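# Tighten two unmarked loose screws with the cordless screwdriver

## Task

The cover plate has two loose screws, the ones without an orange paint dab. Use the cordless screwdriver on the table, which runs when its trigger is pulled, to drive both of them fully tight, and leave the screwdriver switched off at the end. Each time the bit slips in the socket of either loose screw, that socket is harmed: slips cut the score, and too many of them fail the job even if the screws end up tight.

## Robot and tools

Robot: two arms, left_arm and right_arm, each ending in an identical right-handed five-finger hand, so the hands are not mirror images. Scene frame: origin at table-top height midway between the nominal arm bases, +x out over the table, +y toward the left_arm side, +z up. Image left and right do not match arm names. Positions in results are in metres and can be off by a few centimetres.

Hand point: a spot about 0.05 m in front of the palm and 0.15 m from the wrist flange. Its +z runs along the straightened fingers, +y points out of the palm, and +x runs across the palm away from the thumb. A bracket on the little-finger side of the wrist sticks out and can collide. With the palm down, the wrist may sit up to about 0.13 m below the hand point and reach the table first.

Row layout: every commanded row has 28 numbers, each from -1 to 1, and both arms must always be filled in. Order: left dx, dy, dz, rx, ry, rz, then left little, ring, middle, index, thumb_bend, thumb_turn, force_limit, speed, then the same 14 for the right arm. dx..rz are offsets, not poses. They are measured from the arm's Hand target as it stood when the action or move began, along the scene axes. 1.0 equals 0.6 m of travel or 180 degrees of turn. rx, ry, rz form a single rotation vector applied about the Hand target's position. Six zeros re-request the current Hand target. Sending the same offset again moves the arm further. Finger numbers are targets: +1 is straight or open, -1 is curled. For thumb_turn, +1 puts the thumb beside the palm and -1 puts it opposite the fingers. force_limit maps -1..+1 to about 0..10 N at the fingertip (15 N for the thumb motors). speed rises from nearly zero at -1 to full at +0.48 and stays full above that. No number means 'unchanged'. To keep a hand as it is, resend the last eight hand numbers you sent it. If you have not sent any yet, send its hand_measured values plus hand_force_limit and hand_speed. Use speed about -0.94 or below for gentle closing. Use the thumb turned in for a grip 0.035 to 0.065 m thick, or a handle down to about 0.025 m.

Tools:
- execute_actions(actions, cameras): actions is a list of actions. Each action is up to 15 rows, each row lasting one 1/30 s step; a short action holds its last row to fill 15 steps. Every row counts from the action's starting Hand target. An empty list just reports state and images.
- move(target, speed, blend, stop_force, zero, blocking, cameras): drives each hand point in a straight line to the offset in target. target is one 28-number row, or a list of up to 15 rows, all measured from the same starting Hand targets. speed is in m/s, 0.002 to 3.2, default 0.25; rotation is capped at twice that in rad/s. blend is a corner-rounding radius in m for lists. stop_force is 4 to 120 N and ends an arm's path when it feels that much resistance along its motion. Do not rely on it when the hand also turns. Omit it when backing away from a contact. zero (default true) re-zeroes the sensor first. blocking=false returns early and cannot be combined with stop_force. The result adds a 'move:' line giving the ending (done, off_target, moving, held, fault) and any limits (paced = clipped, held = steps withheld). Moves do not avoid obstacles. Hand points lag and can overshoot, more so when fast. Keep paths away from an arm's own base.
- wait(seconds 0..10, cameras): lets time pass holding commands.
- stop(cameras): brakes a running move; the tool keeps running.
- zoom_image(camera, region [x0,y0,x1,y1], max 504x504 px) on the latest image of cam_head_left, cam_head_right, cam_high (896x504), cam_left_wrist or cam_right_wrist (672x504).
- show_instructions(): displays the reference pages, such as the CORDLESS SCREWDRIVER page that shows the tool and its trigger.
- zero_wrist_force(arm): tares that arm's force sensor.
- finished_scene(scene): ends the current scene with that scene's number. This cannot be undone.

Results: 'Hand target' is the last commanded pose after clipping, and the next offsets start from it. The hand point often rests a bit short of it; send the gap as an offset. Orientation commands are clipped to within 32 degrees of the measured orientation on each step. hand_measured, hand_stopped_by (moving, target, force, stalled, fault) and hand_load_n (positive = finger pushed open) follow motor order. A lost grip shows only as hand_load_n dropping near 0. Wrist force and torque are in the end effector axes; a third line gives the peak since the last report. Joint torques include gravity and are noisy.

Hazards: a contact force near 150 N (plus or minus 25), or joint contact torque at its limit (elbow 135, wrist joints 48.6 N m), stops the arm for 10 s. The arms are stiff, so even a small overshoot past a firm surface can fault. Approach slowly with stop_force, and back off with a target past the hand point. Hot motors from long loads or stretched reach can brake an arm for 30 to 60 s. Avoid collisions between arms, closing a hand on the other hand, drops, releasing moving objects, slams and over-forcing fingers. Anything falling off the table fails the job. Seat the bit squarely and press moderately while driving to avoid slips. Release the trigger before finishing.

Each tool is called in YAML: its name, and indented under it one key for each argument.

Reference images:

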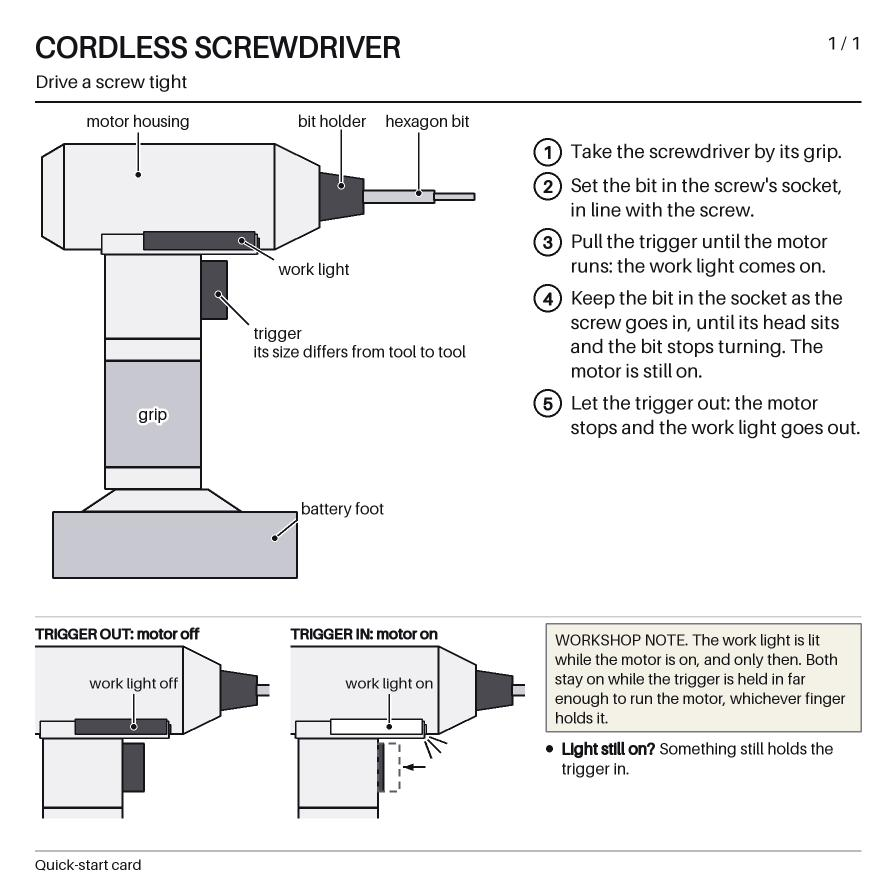

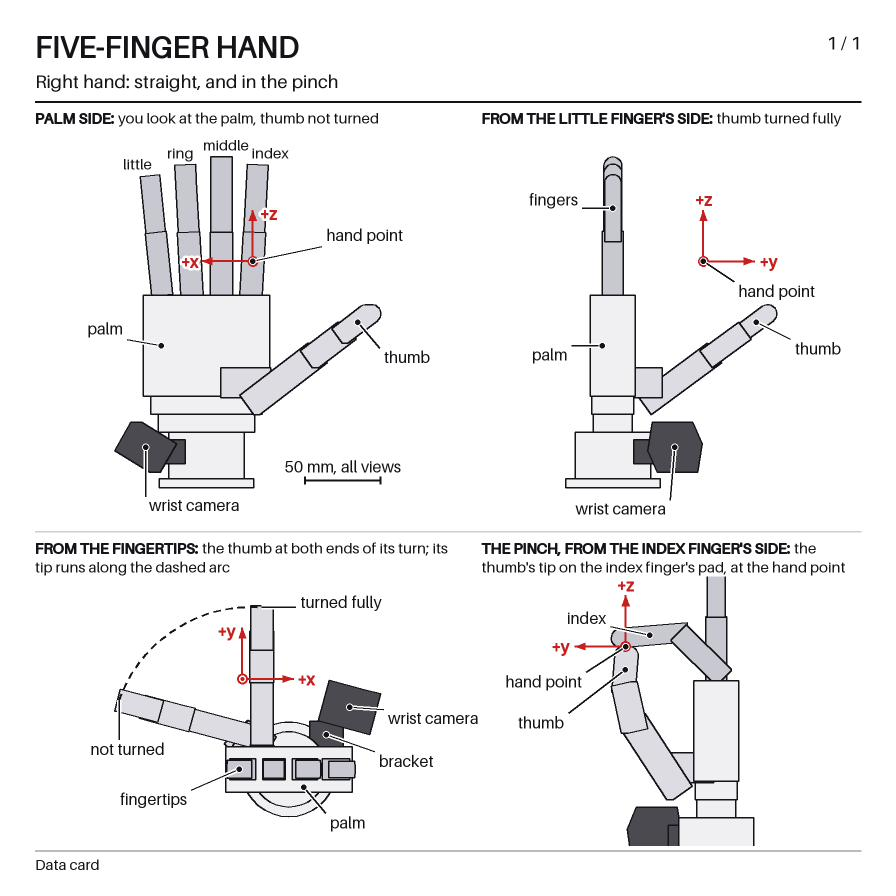

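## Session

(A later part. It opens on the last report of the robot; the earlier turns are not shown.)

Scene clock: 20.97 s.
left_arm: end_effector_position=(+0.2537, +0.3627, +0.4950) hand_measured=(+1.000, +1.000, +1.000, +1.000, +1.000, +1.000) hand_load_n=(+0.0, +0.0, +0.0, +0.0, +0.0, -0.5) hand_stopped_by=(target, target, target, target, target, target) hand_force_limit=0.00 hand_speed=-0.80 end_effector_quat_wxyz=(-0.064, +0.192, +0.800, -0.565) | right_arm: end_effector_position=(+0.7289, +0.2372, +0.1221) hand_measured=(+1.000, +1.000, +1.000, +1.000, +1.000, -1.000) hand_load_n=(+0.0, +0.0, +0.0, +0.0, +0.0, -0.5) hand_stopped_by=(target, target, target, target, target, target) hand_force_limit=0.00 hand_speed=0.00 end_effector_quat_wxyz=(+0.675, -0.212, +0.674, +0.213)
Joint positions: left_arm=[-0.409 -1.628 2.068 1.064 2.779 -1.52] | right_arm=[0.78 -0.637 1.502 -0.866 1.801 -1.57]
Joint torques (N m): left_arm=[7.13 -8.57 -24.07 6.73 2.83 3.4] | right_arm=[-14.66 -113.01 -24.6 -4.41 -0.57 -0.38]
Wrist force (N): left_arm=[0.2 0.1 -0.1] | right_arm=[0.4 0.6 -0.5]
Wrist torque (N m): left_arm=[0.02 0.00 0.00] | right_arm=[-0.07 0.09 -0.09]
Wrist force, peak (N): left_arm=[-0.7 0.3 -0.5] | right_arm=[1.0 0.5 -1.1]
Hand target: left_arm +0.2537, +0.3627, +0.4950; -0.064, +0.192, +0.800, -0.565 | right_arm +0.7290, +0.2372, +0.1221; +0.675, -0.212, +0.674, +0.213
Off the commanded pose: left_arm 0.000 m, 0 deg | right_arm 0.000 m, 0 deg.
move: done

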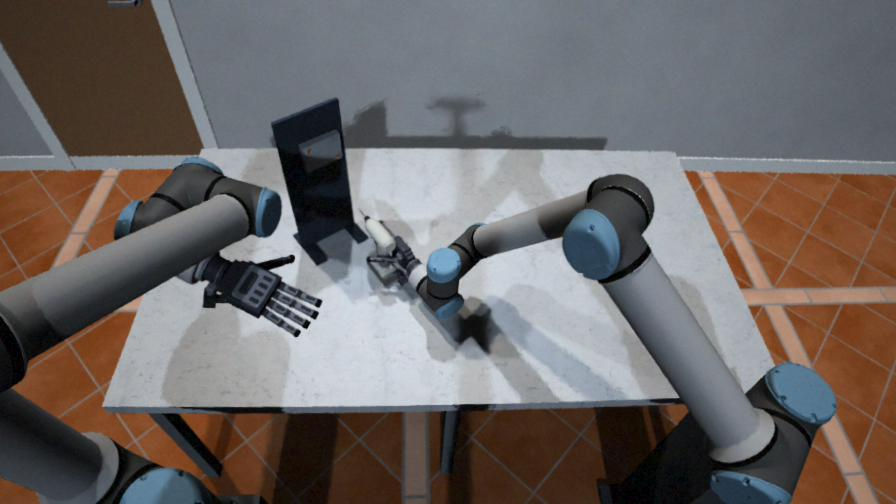

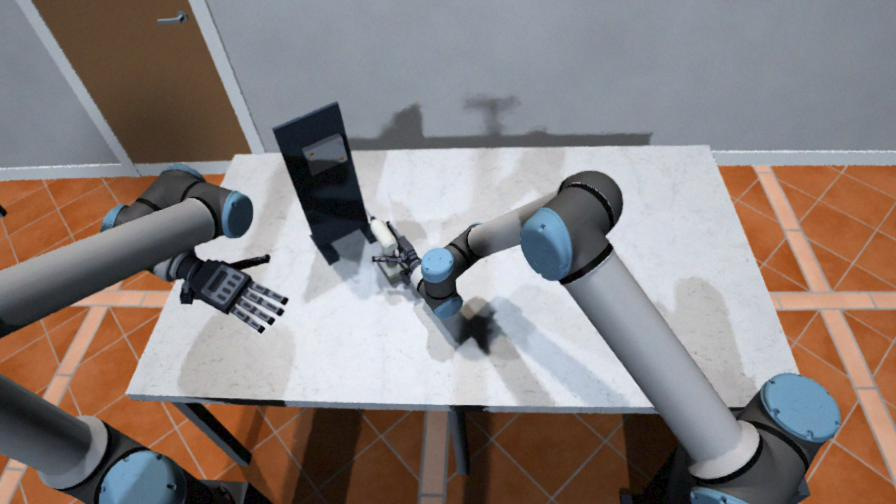

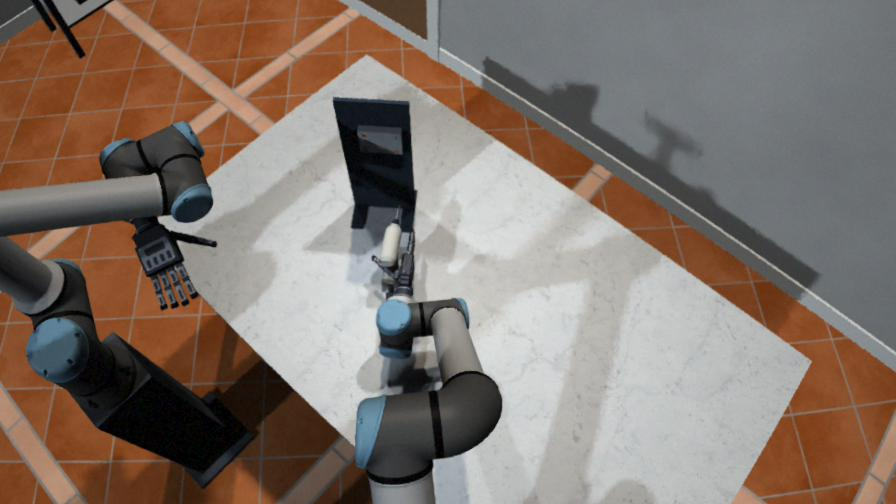

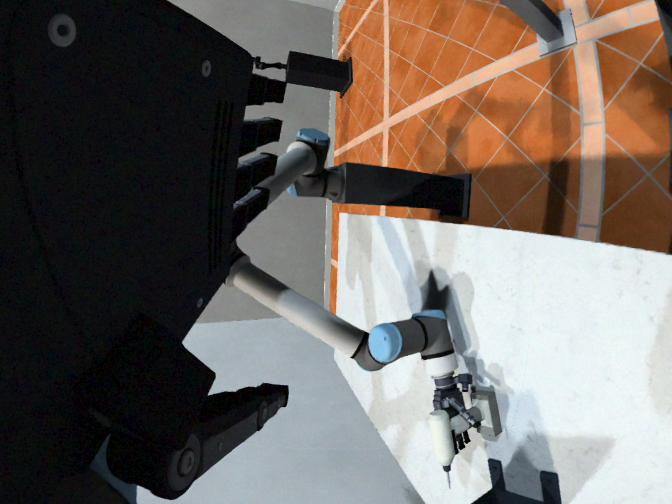

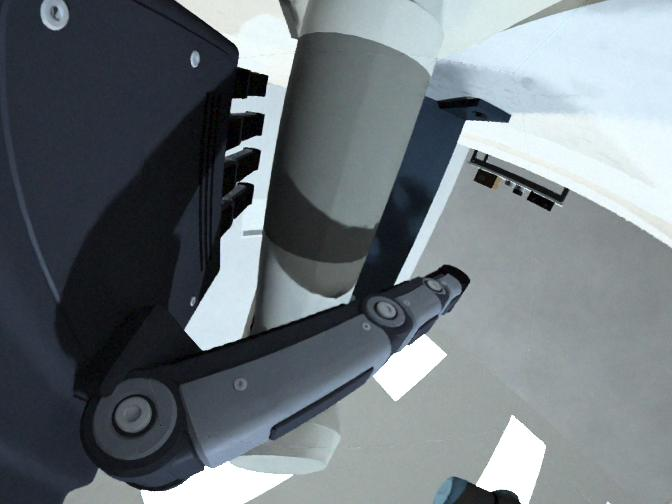

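move:
  target: [0,0,0,0,0,0,1,1,1,1,1,1,0,-0.8,0,0,0,0,0,0,-0.9,-0.9,-0.9,1,-0.8,-1,-0.6,-0.8]

wait:
  seconds: 3

zoom_image:
  camera: "cam_high"
  region: [340, 200, 460, 340]

zoom_image:
  camera: "cam_left_wrist"
  region: [400, 340, 560, 504]

zoom_image:
  camera: "cam_right_wrist"
  region: [180, 0, 560, 380]

Scene clock: 24.17 s.
left_arm: end_effector_position=(+0.2537, +0.3627, +0.4950) hand_measured=(+1.000, +1.000, +1.000, +1.000, +1.000, +1.000) hand_load_n=(+0.0, +0.0, +0.0, +0.0, +0.0, -0.5) hand_stopped_by=(target, target, target, target, target, target) hand_force_limit=0.00 hand_speed=-0.80 end_effector_quat_wxyz=(-0.064, +0.192, +0.800, -0.565) | right_arm: end_effector_position=(+0.7290, +0.2372, +0.1221) hand_measured=(-0.478, -0.348, -0.310, +1.000, +0.318, -1.000) hand_load_n=(+0.5, +0.0, +5.5, +0.0, +4.5, +0.0) hand_stopped_by=(force, force, force, target, force, target) hand_force_limit=-0.60 hand_speed=-0.80 end_effector_quat_wxyz=(+0.675, -0.212, +0.674, +0.213)
Joint positions: left_arm=[-0.409 -1.628 2.068 1.064 2.779 -1.52] | right_arm=[0.78 -0.637 1.502 -0.866 1.801 -1.57]
Joint torques (N m): left_arm=[9.4 -8.96 -25.29 7.27 2.75 3.81] | right_arm=[-14.11 -112.5 -27.08 -2.15 -0.58 -0.33]
Wrist force (N): left_arm=[-0.1 0.4 -0.4] | right_arm=[0.2 0.9 -0.9]
Wrist torque (N m): left_arm=[0.08 0.05 -0.01] | right_arm=[-0.05 0.09 -0.10]
Wrist force, peak (N): left_arm=[-0.2 0.3 -1.0] | right_arm=[0.4 2.2 -1.3]
Hand target: left_arm +0.2537, +0.3627, +0.4950; -0.064, +0.192, +0.800, -0.565 | right_arm +0.7290, +0.2372, +0.1221; +0.675, -0.212, +0.674, +0.213
Off the commanded pose: left_arm 0.000 m, 0 deg | right_arm 0.000 m, 0 deg.
move: done

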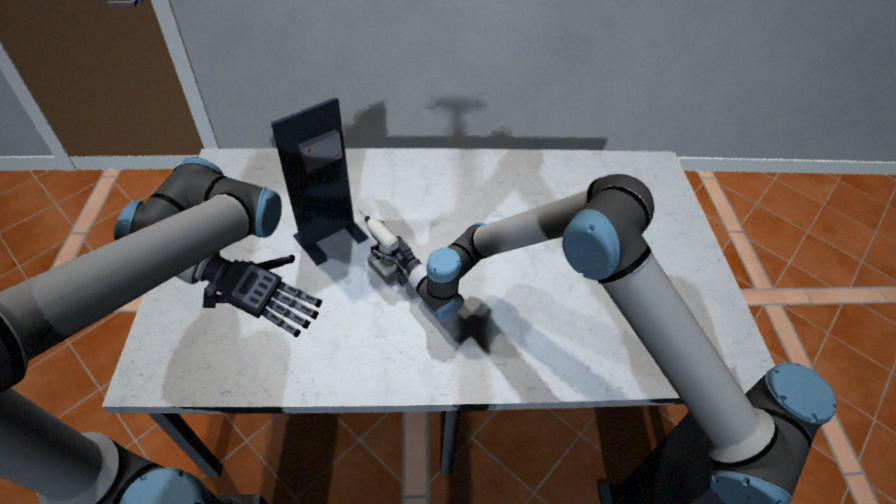

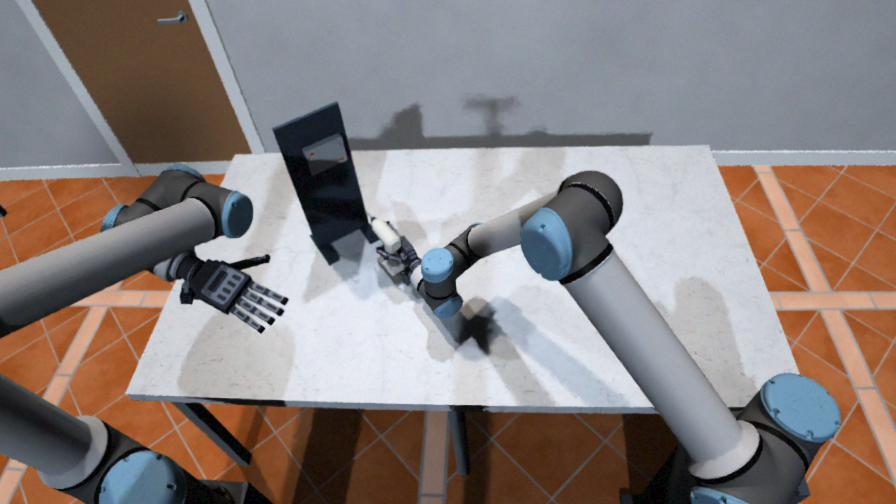

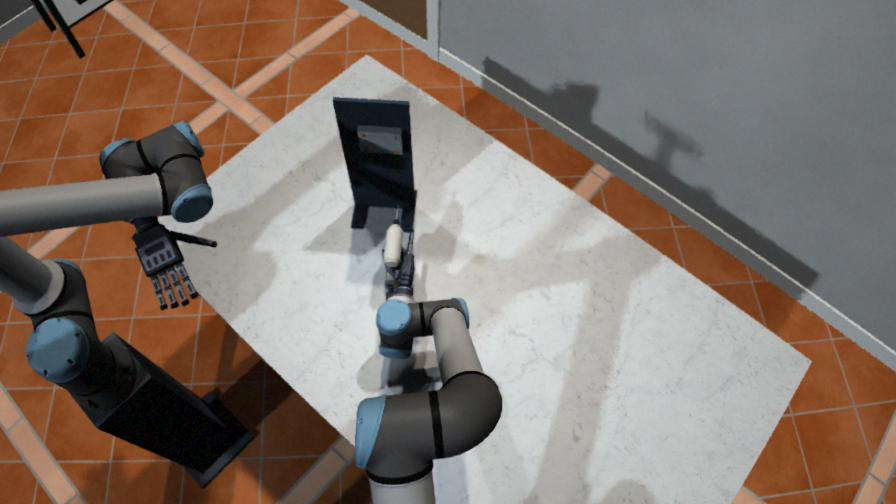

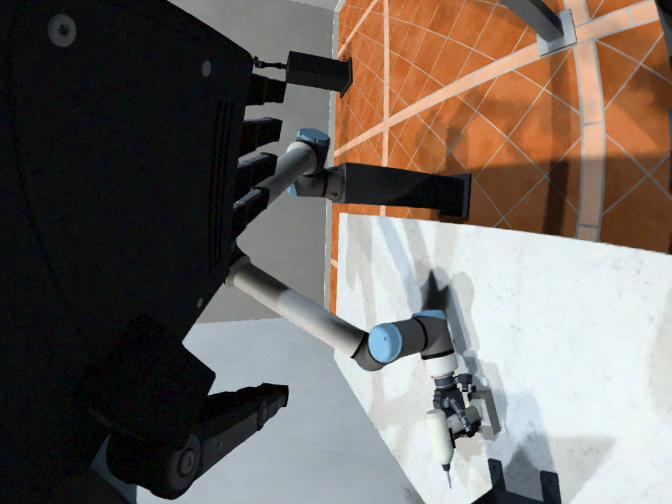

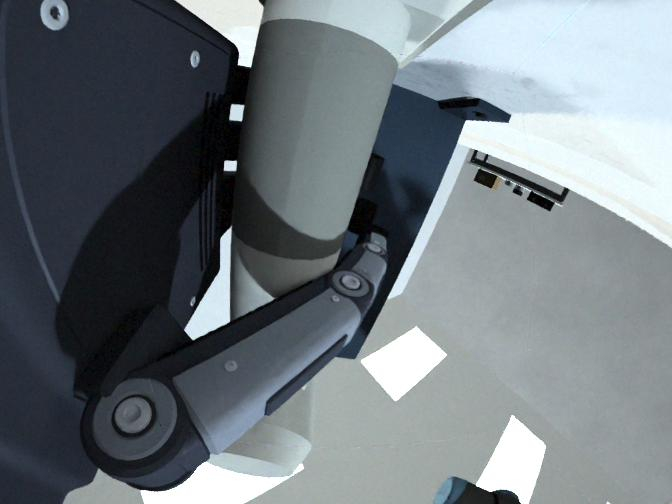

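Scene clock: 27.17 s.
left_arm: end_effector_position=(+0.2537, +0.3627, +0.4950) hand_measured=(+1.000, +1.000, +1.000, +1.000, +1.000, +1.000) hand_load_n=(+0.0, +0.0, +0.0, +0.0, +0.0, -0.5) hand_stopped_by=(target, target, target, target, target, target) hand_force_limit=0.00 hand_speed=-0.80 end_effector_quat_wxyz=(-0.064, +0.192, +0.800, -0.565) | right_arm: end_effector_position=(+0.7290, +0.2372, +0.1221) hand_measured=(-0.478, -0.348, -0.310, +1.000, +0.318, -1.000) hand_load_n=(+0.5, +0.0, +5.5, +0.0, +4.5, +0.5) hand_stopped_by=(force, force, force, target, force, target) hand_force_limit=-0.60 hand_speed=-0.80 end_effector_quat_wxyz=(+0.675, -0.212, +0.674, +0.213)
Joint positions: left_arm=[-0.409 -1.628 2.068 1.064 2.779 -1.52] | right_arm=[0.78 -0.637 1.502 -0.866 1.801 -1.57]
Joint torques (N m): left_arm=[6.42 -9.74 -27.72 6.75 2.37 3.89] | right_arm=[-7.84 -112 -29.64 -0.41 -0.39 -0.39]
Wrist force (N): left_arm=[-0.2 0.1 -0.1] | right_arm=[0.6 0.7 -0.8]
Wrist torque (N m): left_arm=[0.02 0.06 -0.03] | right_arm=[-0.08 0.02 -0.09]
Wrist force, peak (N): left_arm=[-0.4 0.5 -0.6] | right_arm=[0.6 1.2 -0.9]
Hand target: left_arm +0.2537, +0.3627, +0.4950; -0.064, +0.192, +0.800, -0.565 | right_arm +0.7290, +0.2372, +0.1221; +0.675, -0.212, +0.674, +0.213
Off the commanded pose: left_arm 0.000 m, 0 deg | right_arm 0.000 m, 0 deg.
wait: 3.00 s; at rest by 0.17 s

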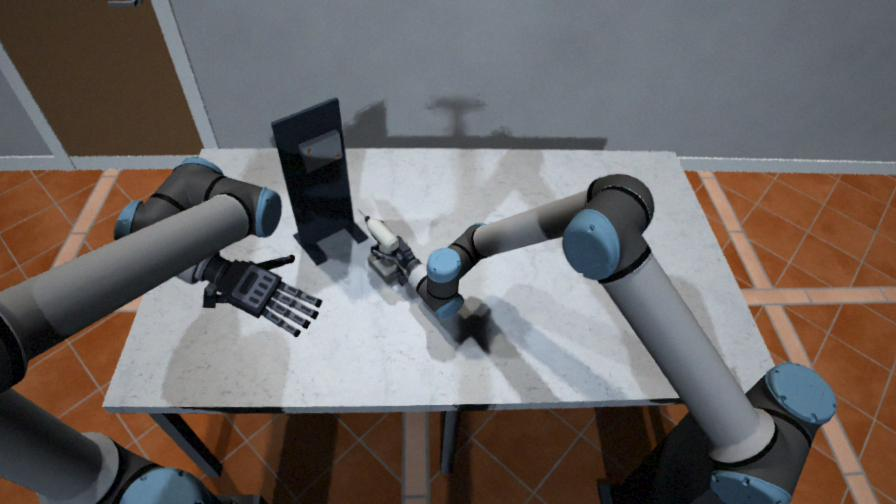

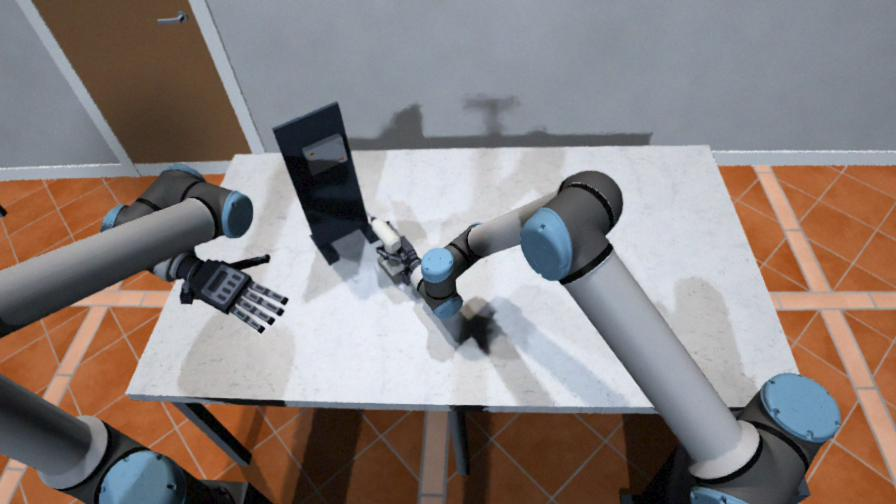

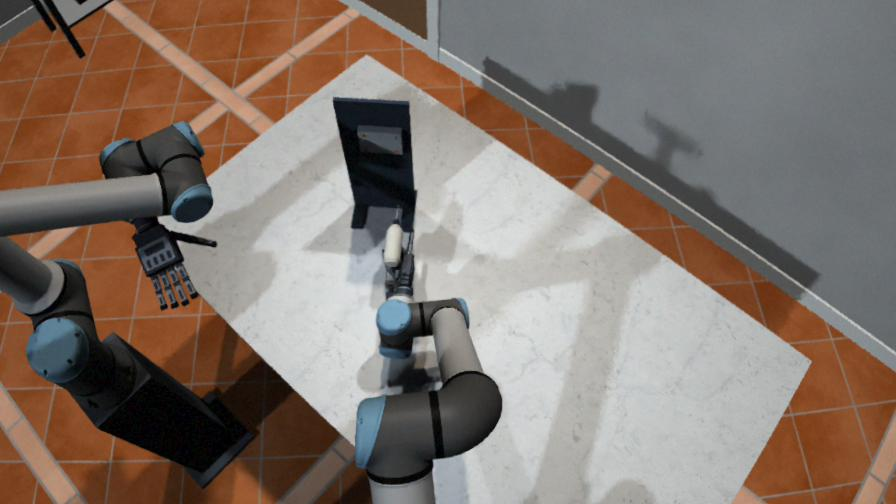

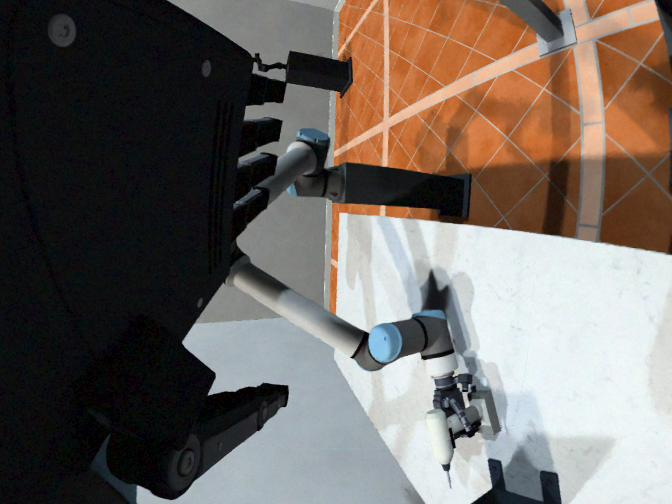

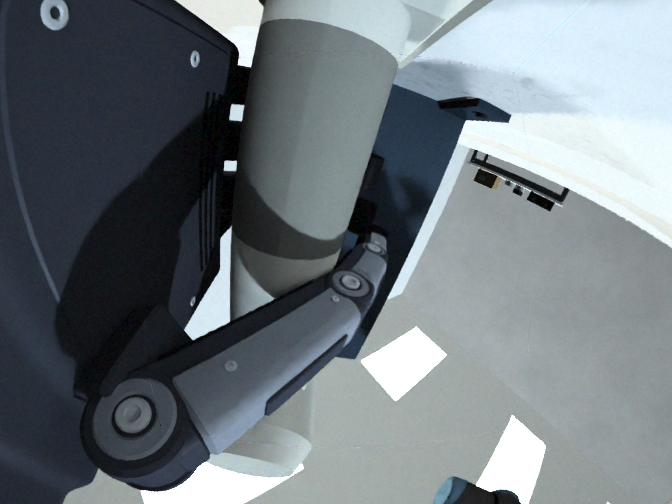

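Scaled by 3.600.

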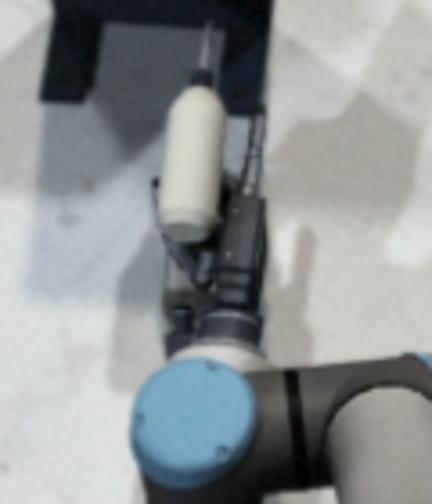

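Scaled by 3.073 (camera's finer frame: 960x720).

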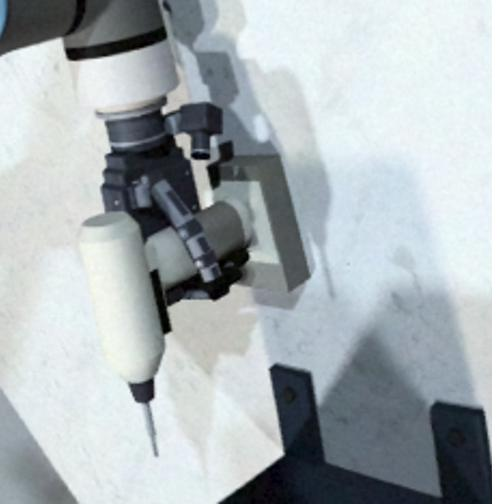

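Scaled by 1.326 (camera's finer frame: 960x720).

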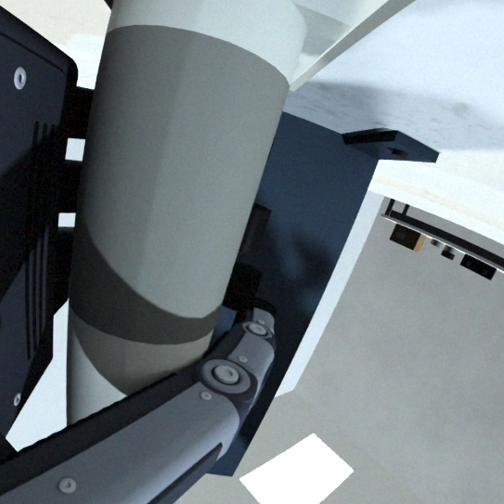

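move:
  target: [0,0,0,0,0,0,1,1,1,1,1,1,0,-0.8,0,0,0,0,0,0,-0.96,-0.96,-0.96,1,-0.9,-1,0.6,-0.8]

zoom_image:
  camera: "cam_left_wrist"
  region: [400, 340, 560, 504]

zoom_image:
  camera: "cam_right_wrist"
  region: [180, 0, 560, 380]

Scene clock: 28.40 s.
left_arm: end_effector_position=(+0.2537, +0.3627, +0.4950) hand_measured=(+1.000, +1.000, +1.000, +1.000, +1.000, +1.000) hand_load_n=(+0.0, +0.0, +0.0, +0.0, +0.0, +0.0) hand_stopped_by=(target, target, target, target, target, target) hand_force_limit=0.00 hand_speed=-0.80 end_effector_quat_wxyz=(-0.064, +0.192, +0.800, -0.565) | right_arm: end_effector_position=(+0.7290, +0.2372, +0.1221) hand_measured=(-0.826, -0.824, -0.322, +1.000, +0.300, -1.000) hand_load_n=(+6.0, +9.5, +11.5, +0.0, +12.0, +1.5) hand_stopped_by=(force, force, force, target, force, target) hand_force_limit=0.60 hand_speed=-0.80 end_effector_quat_wxyz=(+0.675, -0.212, +0.674, +0.213)
Joint positions: left_arm=[-0.409 -1.628 2.068 1.064 2.779 -1.52] | right_arm=[0.78 -0.637 1.502 -0.866 1.801 -1.57]
Joint torques (N m): left_arm=[8.22 -9.55 -25.79 6.74 2.46 2.94] | right_arm=[-5.19 -111.57 -30.48 -0.34 -0.56 -0.23]
Wrist force (N): left_arm=[-0.3 0.4 -0.4] | right_arm=[0.6 1.6 0.3]
Wrist torque (N m): left_arm=[0.09 0.09 -0.03] | right_arm=[-0.14 -0.39 -0.11]
Wrist force, peak (N): left_arm=[-0.2 -0.1 -0.8] | right_arm=[2.3 0.9 0.6]
Hand target: left_arm +0.2537, +0.3627, +0.4950; -0.064, +0.192, +0.800, -0.565 | right_arm +0.7290, +0.2372, +0.1221; +0.675, -0.212, +0.674, +0.213
Off the commanded pose: left_arm 0.000 m, 0 deg | right_arm 0.000 m, 0 deg.
move: done

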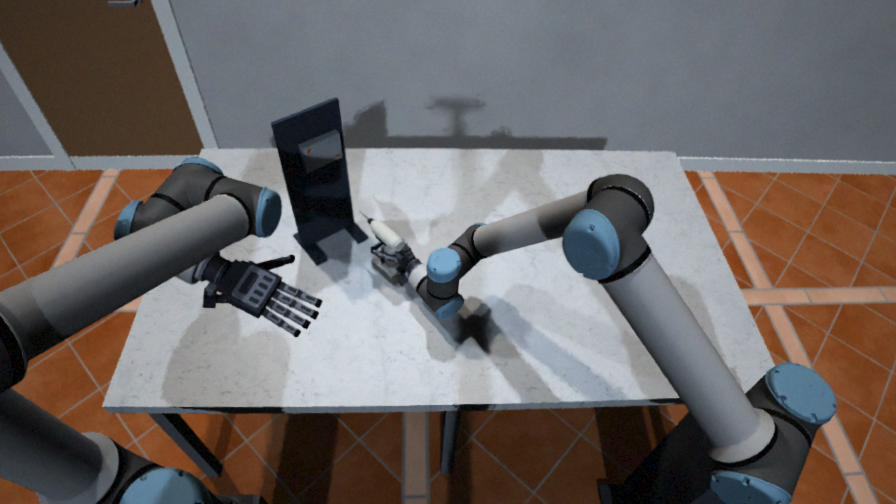

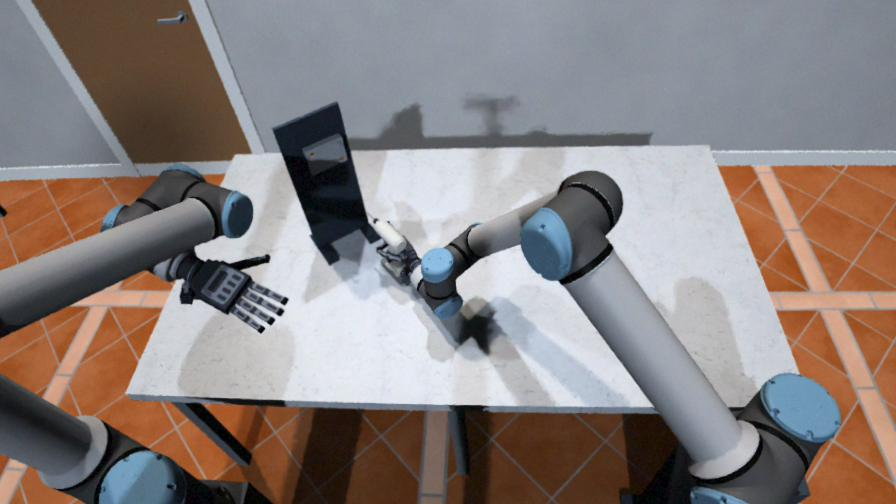

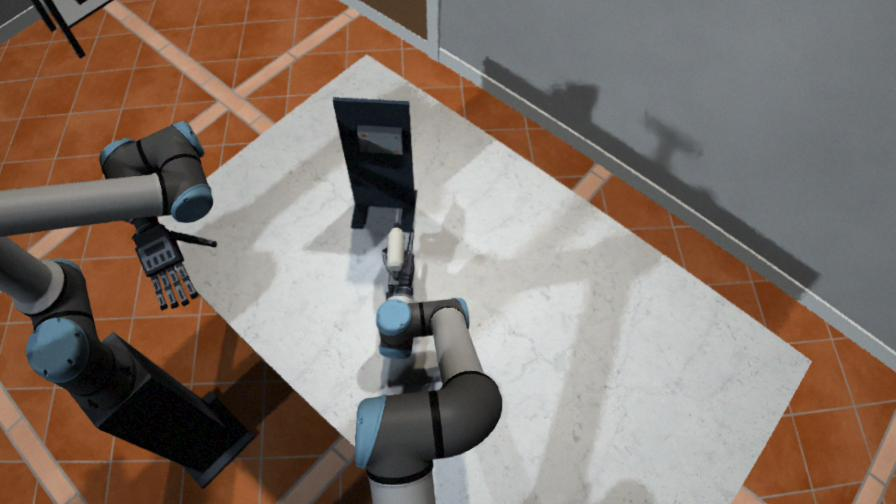

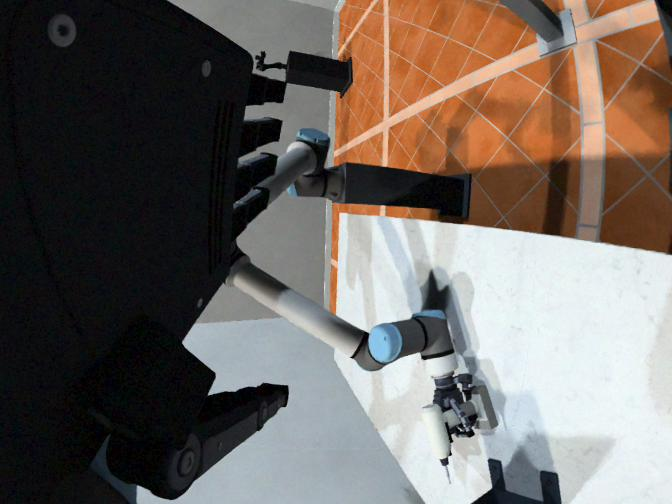

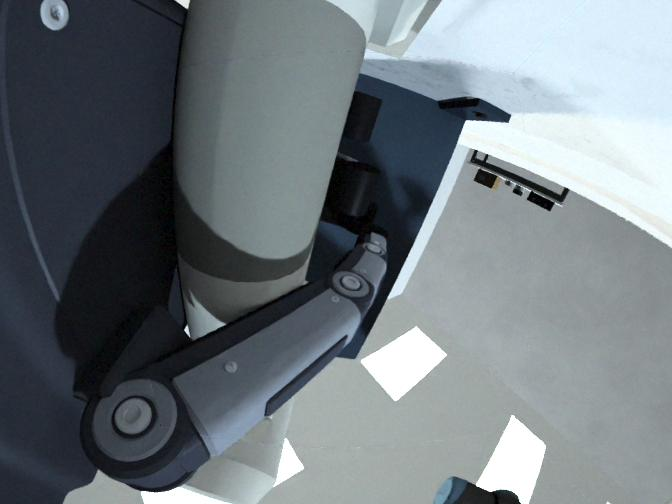

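Scaled by 3.073 (camera's finer frame: 960x720).

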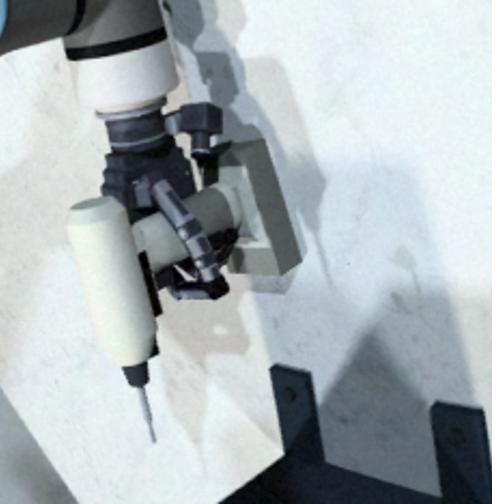

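Scaled by 1.326 (camera's finer frame: 960x720).

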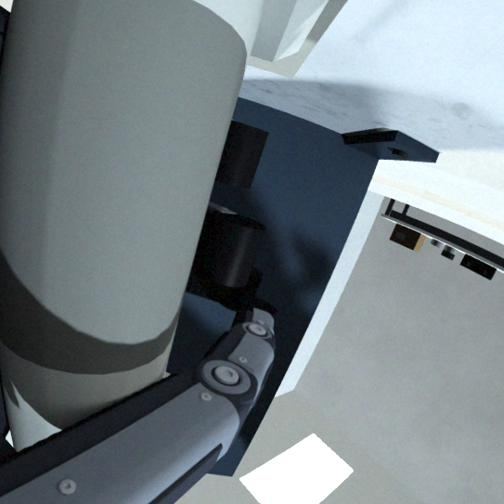

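move:
  target: [0,0,0,0,0,0,1,1,1,1,1,1,0,-0.8,0,0,0,0,0,0,-0.96,-0.96,-0.96,1,1,-1,0.6,-0.6]
  cameras: []

move:
  target: [0,0,0,0,0,0,1,1,1,1,1,1,0,-0.8,0,0,0,0,0,0,-0.98,-0.98,-0.98,1,1,-1,0.7,-0.8]

zoom_image:
  camera: "cam_left_wrist"
  region: [400, 340, 560, 504]

zoom_image:
  camera: "cam_right_wrist"
  region: [180, 0, 560, 380]

Scene clock: 30.13 s.
left_arm: end_effector_position=(+0.2537, +0.3627, +0.4950) hand_measured=(+1.000, +1.000, +1.000, +1.000, +1.000, +1.000) hand_load_n=(+0.0, +0.0, -0.5, +0.0, +0.0, +0.0) hand_stopped_by=(target, target, target, target, target, target) hand_force_limit=0.00 hand_speed=-0.80 end_effector_quat_wxyz=(-0.064, +0.192, +0.800, -0.565) | right_arm: end_effector_position=(+0.7290, +0.2372, +0.1221) hand_measured=(-0.826, -0.826, -0.324, +1.000, +1.000, -1.000) hand_load_n=(+0.0, +1.5, +0.0, +0.0, +0.0, +0.0) hand_stopped_by=(force, force, force, target, target, target) hand_force_limit=0.60 hand_speed=-0.60 end_effector_quat_wxyz=(+0.675, -0.212, +0.674, +0.213)
Joint positions: left_arm=[-0.409 -1.628 2.068 1.064 2.779 -1.52] | right_arm=[0.78 -0.637 1.502 -0.866 1.801 -1.57]
Joint torques (N m): left_arm=[5.81 -12.71 -25.98 6.75 2.52 3.16] | right_arm=[-1.56 -111.28 -31.86 -0.29 -0.51 -0.31]
Wrist force (N): left_arm=[0.0 -0.1 -0.3] | right_arm=[1.0 0.5 0.2]
Wrist torque (N m): left_arm=[0.01 0.03 -0.02] | right_arm=[-0.14 0.02 -0.13]
Wrist force, peak (N): left_arm=[-0.3 0.2 -0.8] | right_arm=[2.9 1.4 0.2]
Hand target: left_arm +0.2537, +0.3627, +0.4950; -0.064, +0.192, +0.800, -0.565 | right_arm +0.7290, +0.2372, +0.1221; +0.675, -0.212, +0.674, +0.213
Off the commanded pose: left_arm 0.000 m, 0 deg | right_arm 0.000 m, 0 deg.
move: done

Scene clock: 31.50 s.
left_arm: end_effector_position=(+0.2537, +0.3627, +0.4950) hand_measured=(+1.000, +1.000, +1.000, +1.000, +1.000, +1.000) hand_load_n=(+0.0, +0.0, +0.0, +0.0, +0.0, +0.0) hand_stopped_by=(target, target, target, target, target, target) hand_force_limit=0.00 hand_speed=-0.80 end_effector_quat_wxyz=(-0.064, +0.192, +0.800, -0.565) | right_arm: end_effector_position=(+0.7290, +0.2372, +0.1221) hand_measured=(-0.932, -0.924, -0.922, +1.000, +1.000, -1.000) hand_load_n=(+10.0, +10.5, +12.0, +0.0, +0.0, +0.0) hand_stopped_by=(force, force, force, target, target, target) hand_force_limit=0.70 hand_speed=-0.80 end_effector_quat_wxyz=(+0.675, -0.212, +0.674, +0.213)
Joint positions: left_arm=[-0.409 -1.628 2.068 1.064 2.779 -1.52] | right_arm=[0.78 -0.637 1.502 -0.866 1.801 -1.57]
Joint torques (N m): left_arm=[8.38 -13.39 -27.69 6.76 2.84 3.54] | right_arm=[-0.3 -110.43 -32.63 -0.48 -0.46 -0.27]
Wrist force (N): left_arm=[0.0 0.3 -0.3] | right_arm=[1.1 0.3 0.6]
Wrist torque (N m): left_arm=[0.06 0.04 -0.02] | right_arm=[-0.19 -0.45 -0.23]
Wrist force, peak (N): left_arm=[-0.4 0.4 -0.7] | right_arm=[1.7 1.0 1.6]
Hand target: left_arm +0.2537, +0.3627, +0.4950; -0.064, +0.192, +0.800, -0.565 | right_arm +0.7290, +0.2372, +0.1221; +0.675, -0.212, +0.674, +0.213
Off the commanded pose: left_arm 0.000 m, 0 deg | right_arm 0.000 m, 0 deg.
move: done

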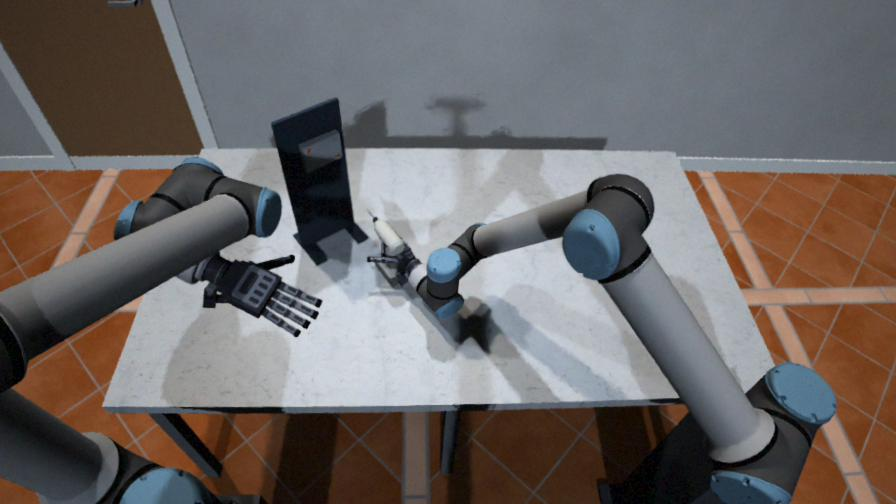

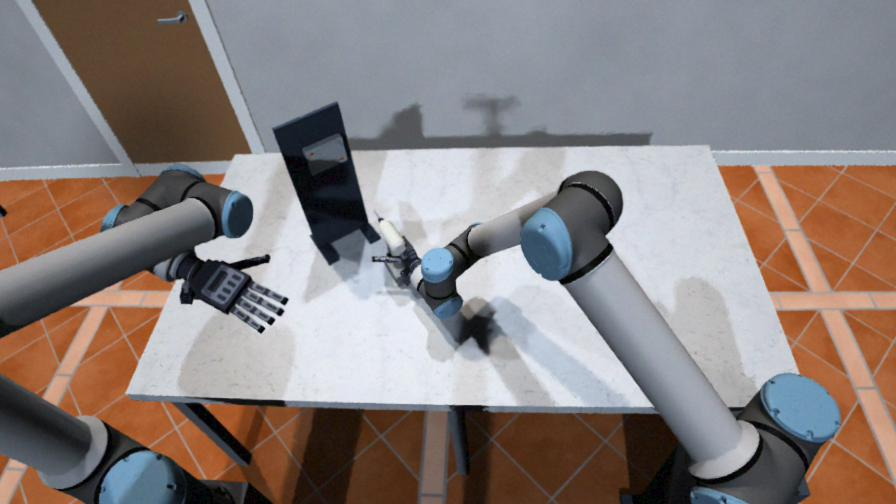

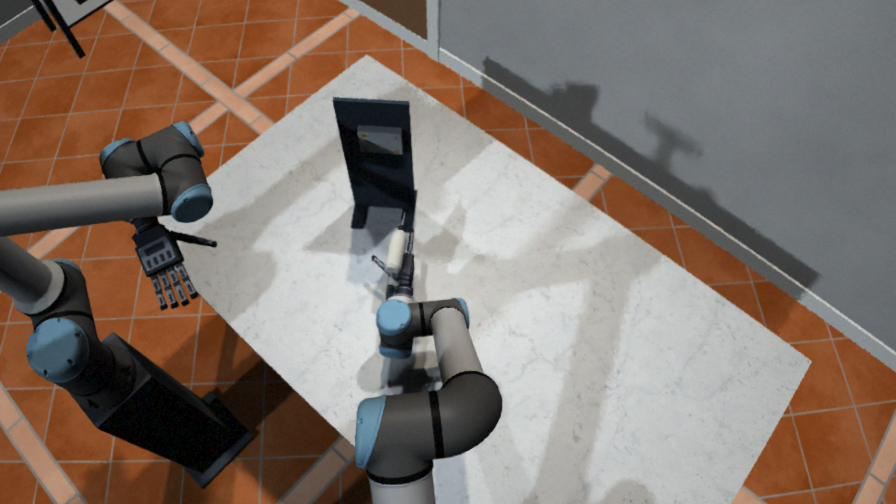

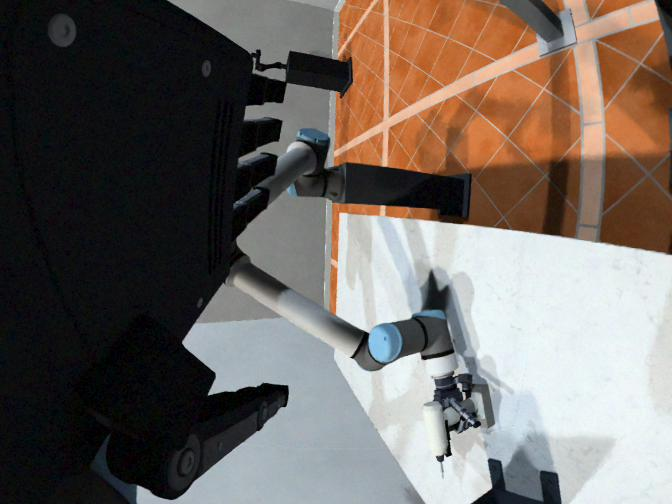

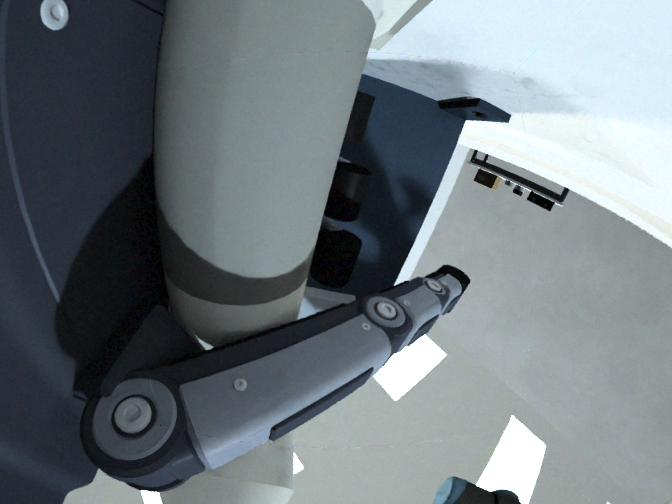

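Scaled by 3.073 (camera's finer frame: 960x720).

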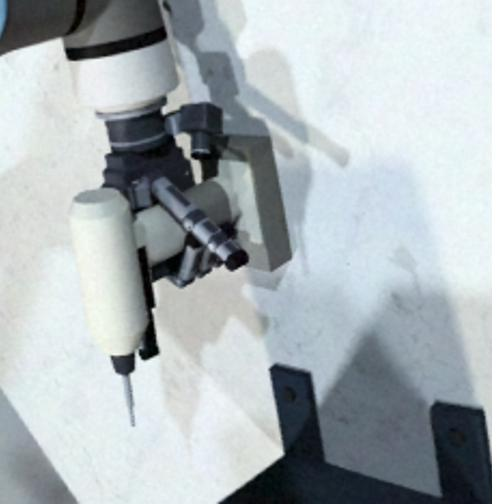

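Scaled by 1.326 (camera's finer frame: 960x720).

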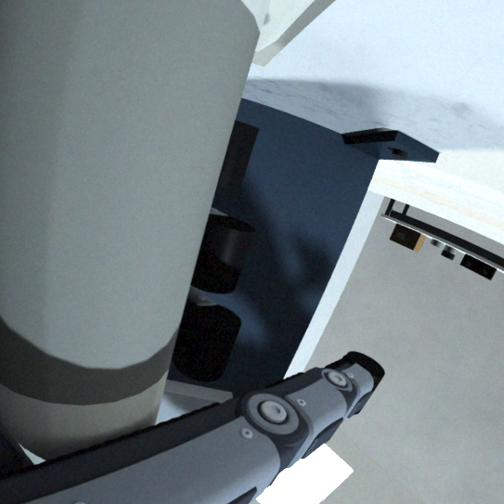

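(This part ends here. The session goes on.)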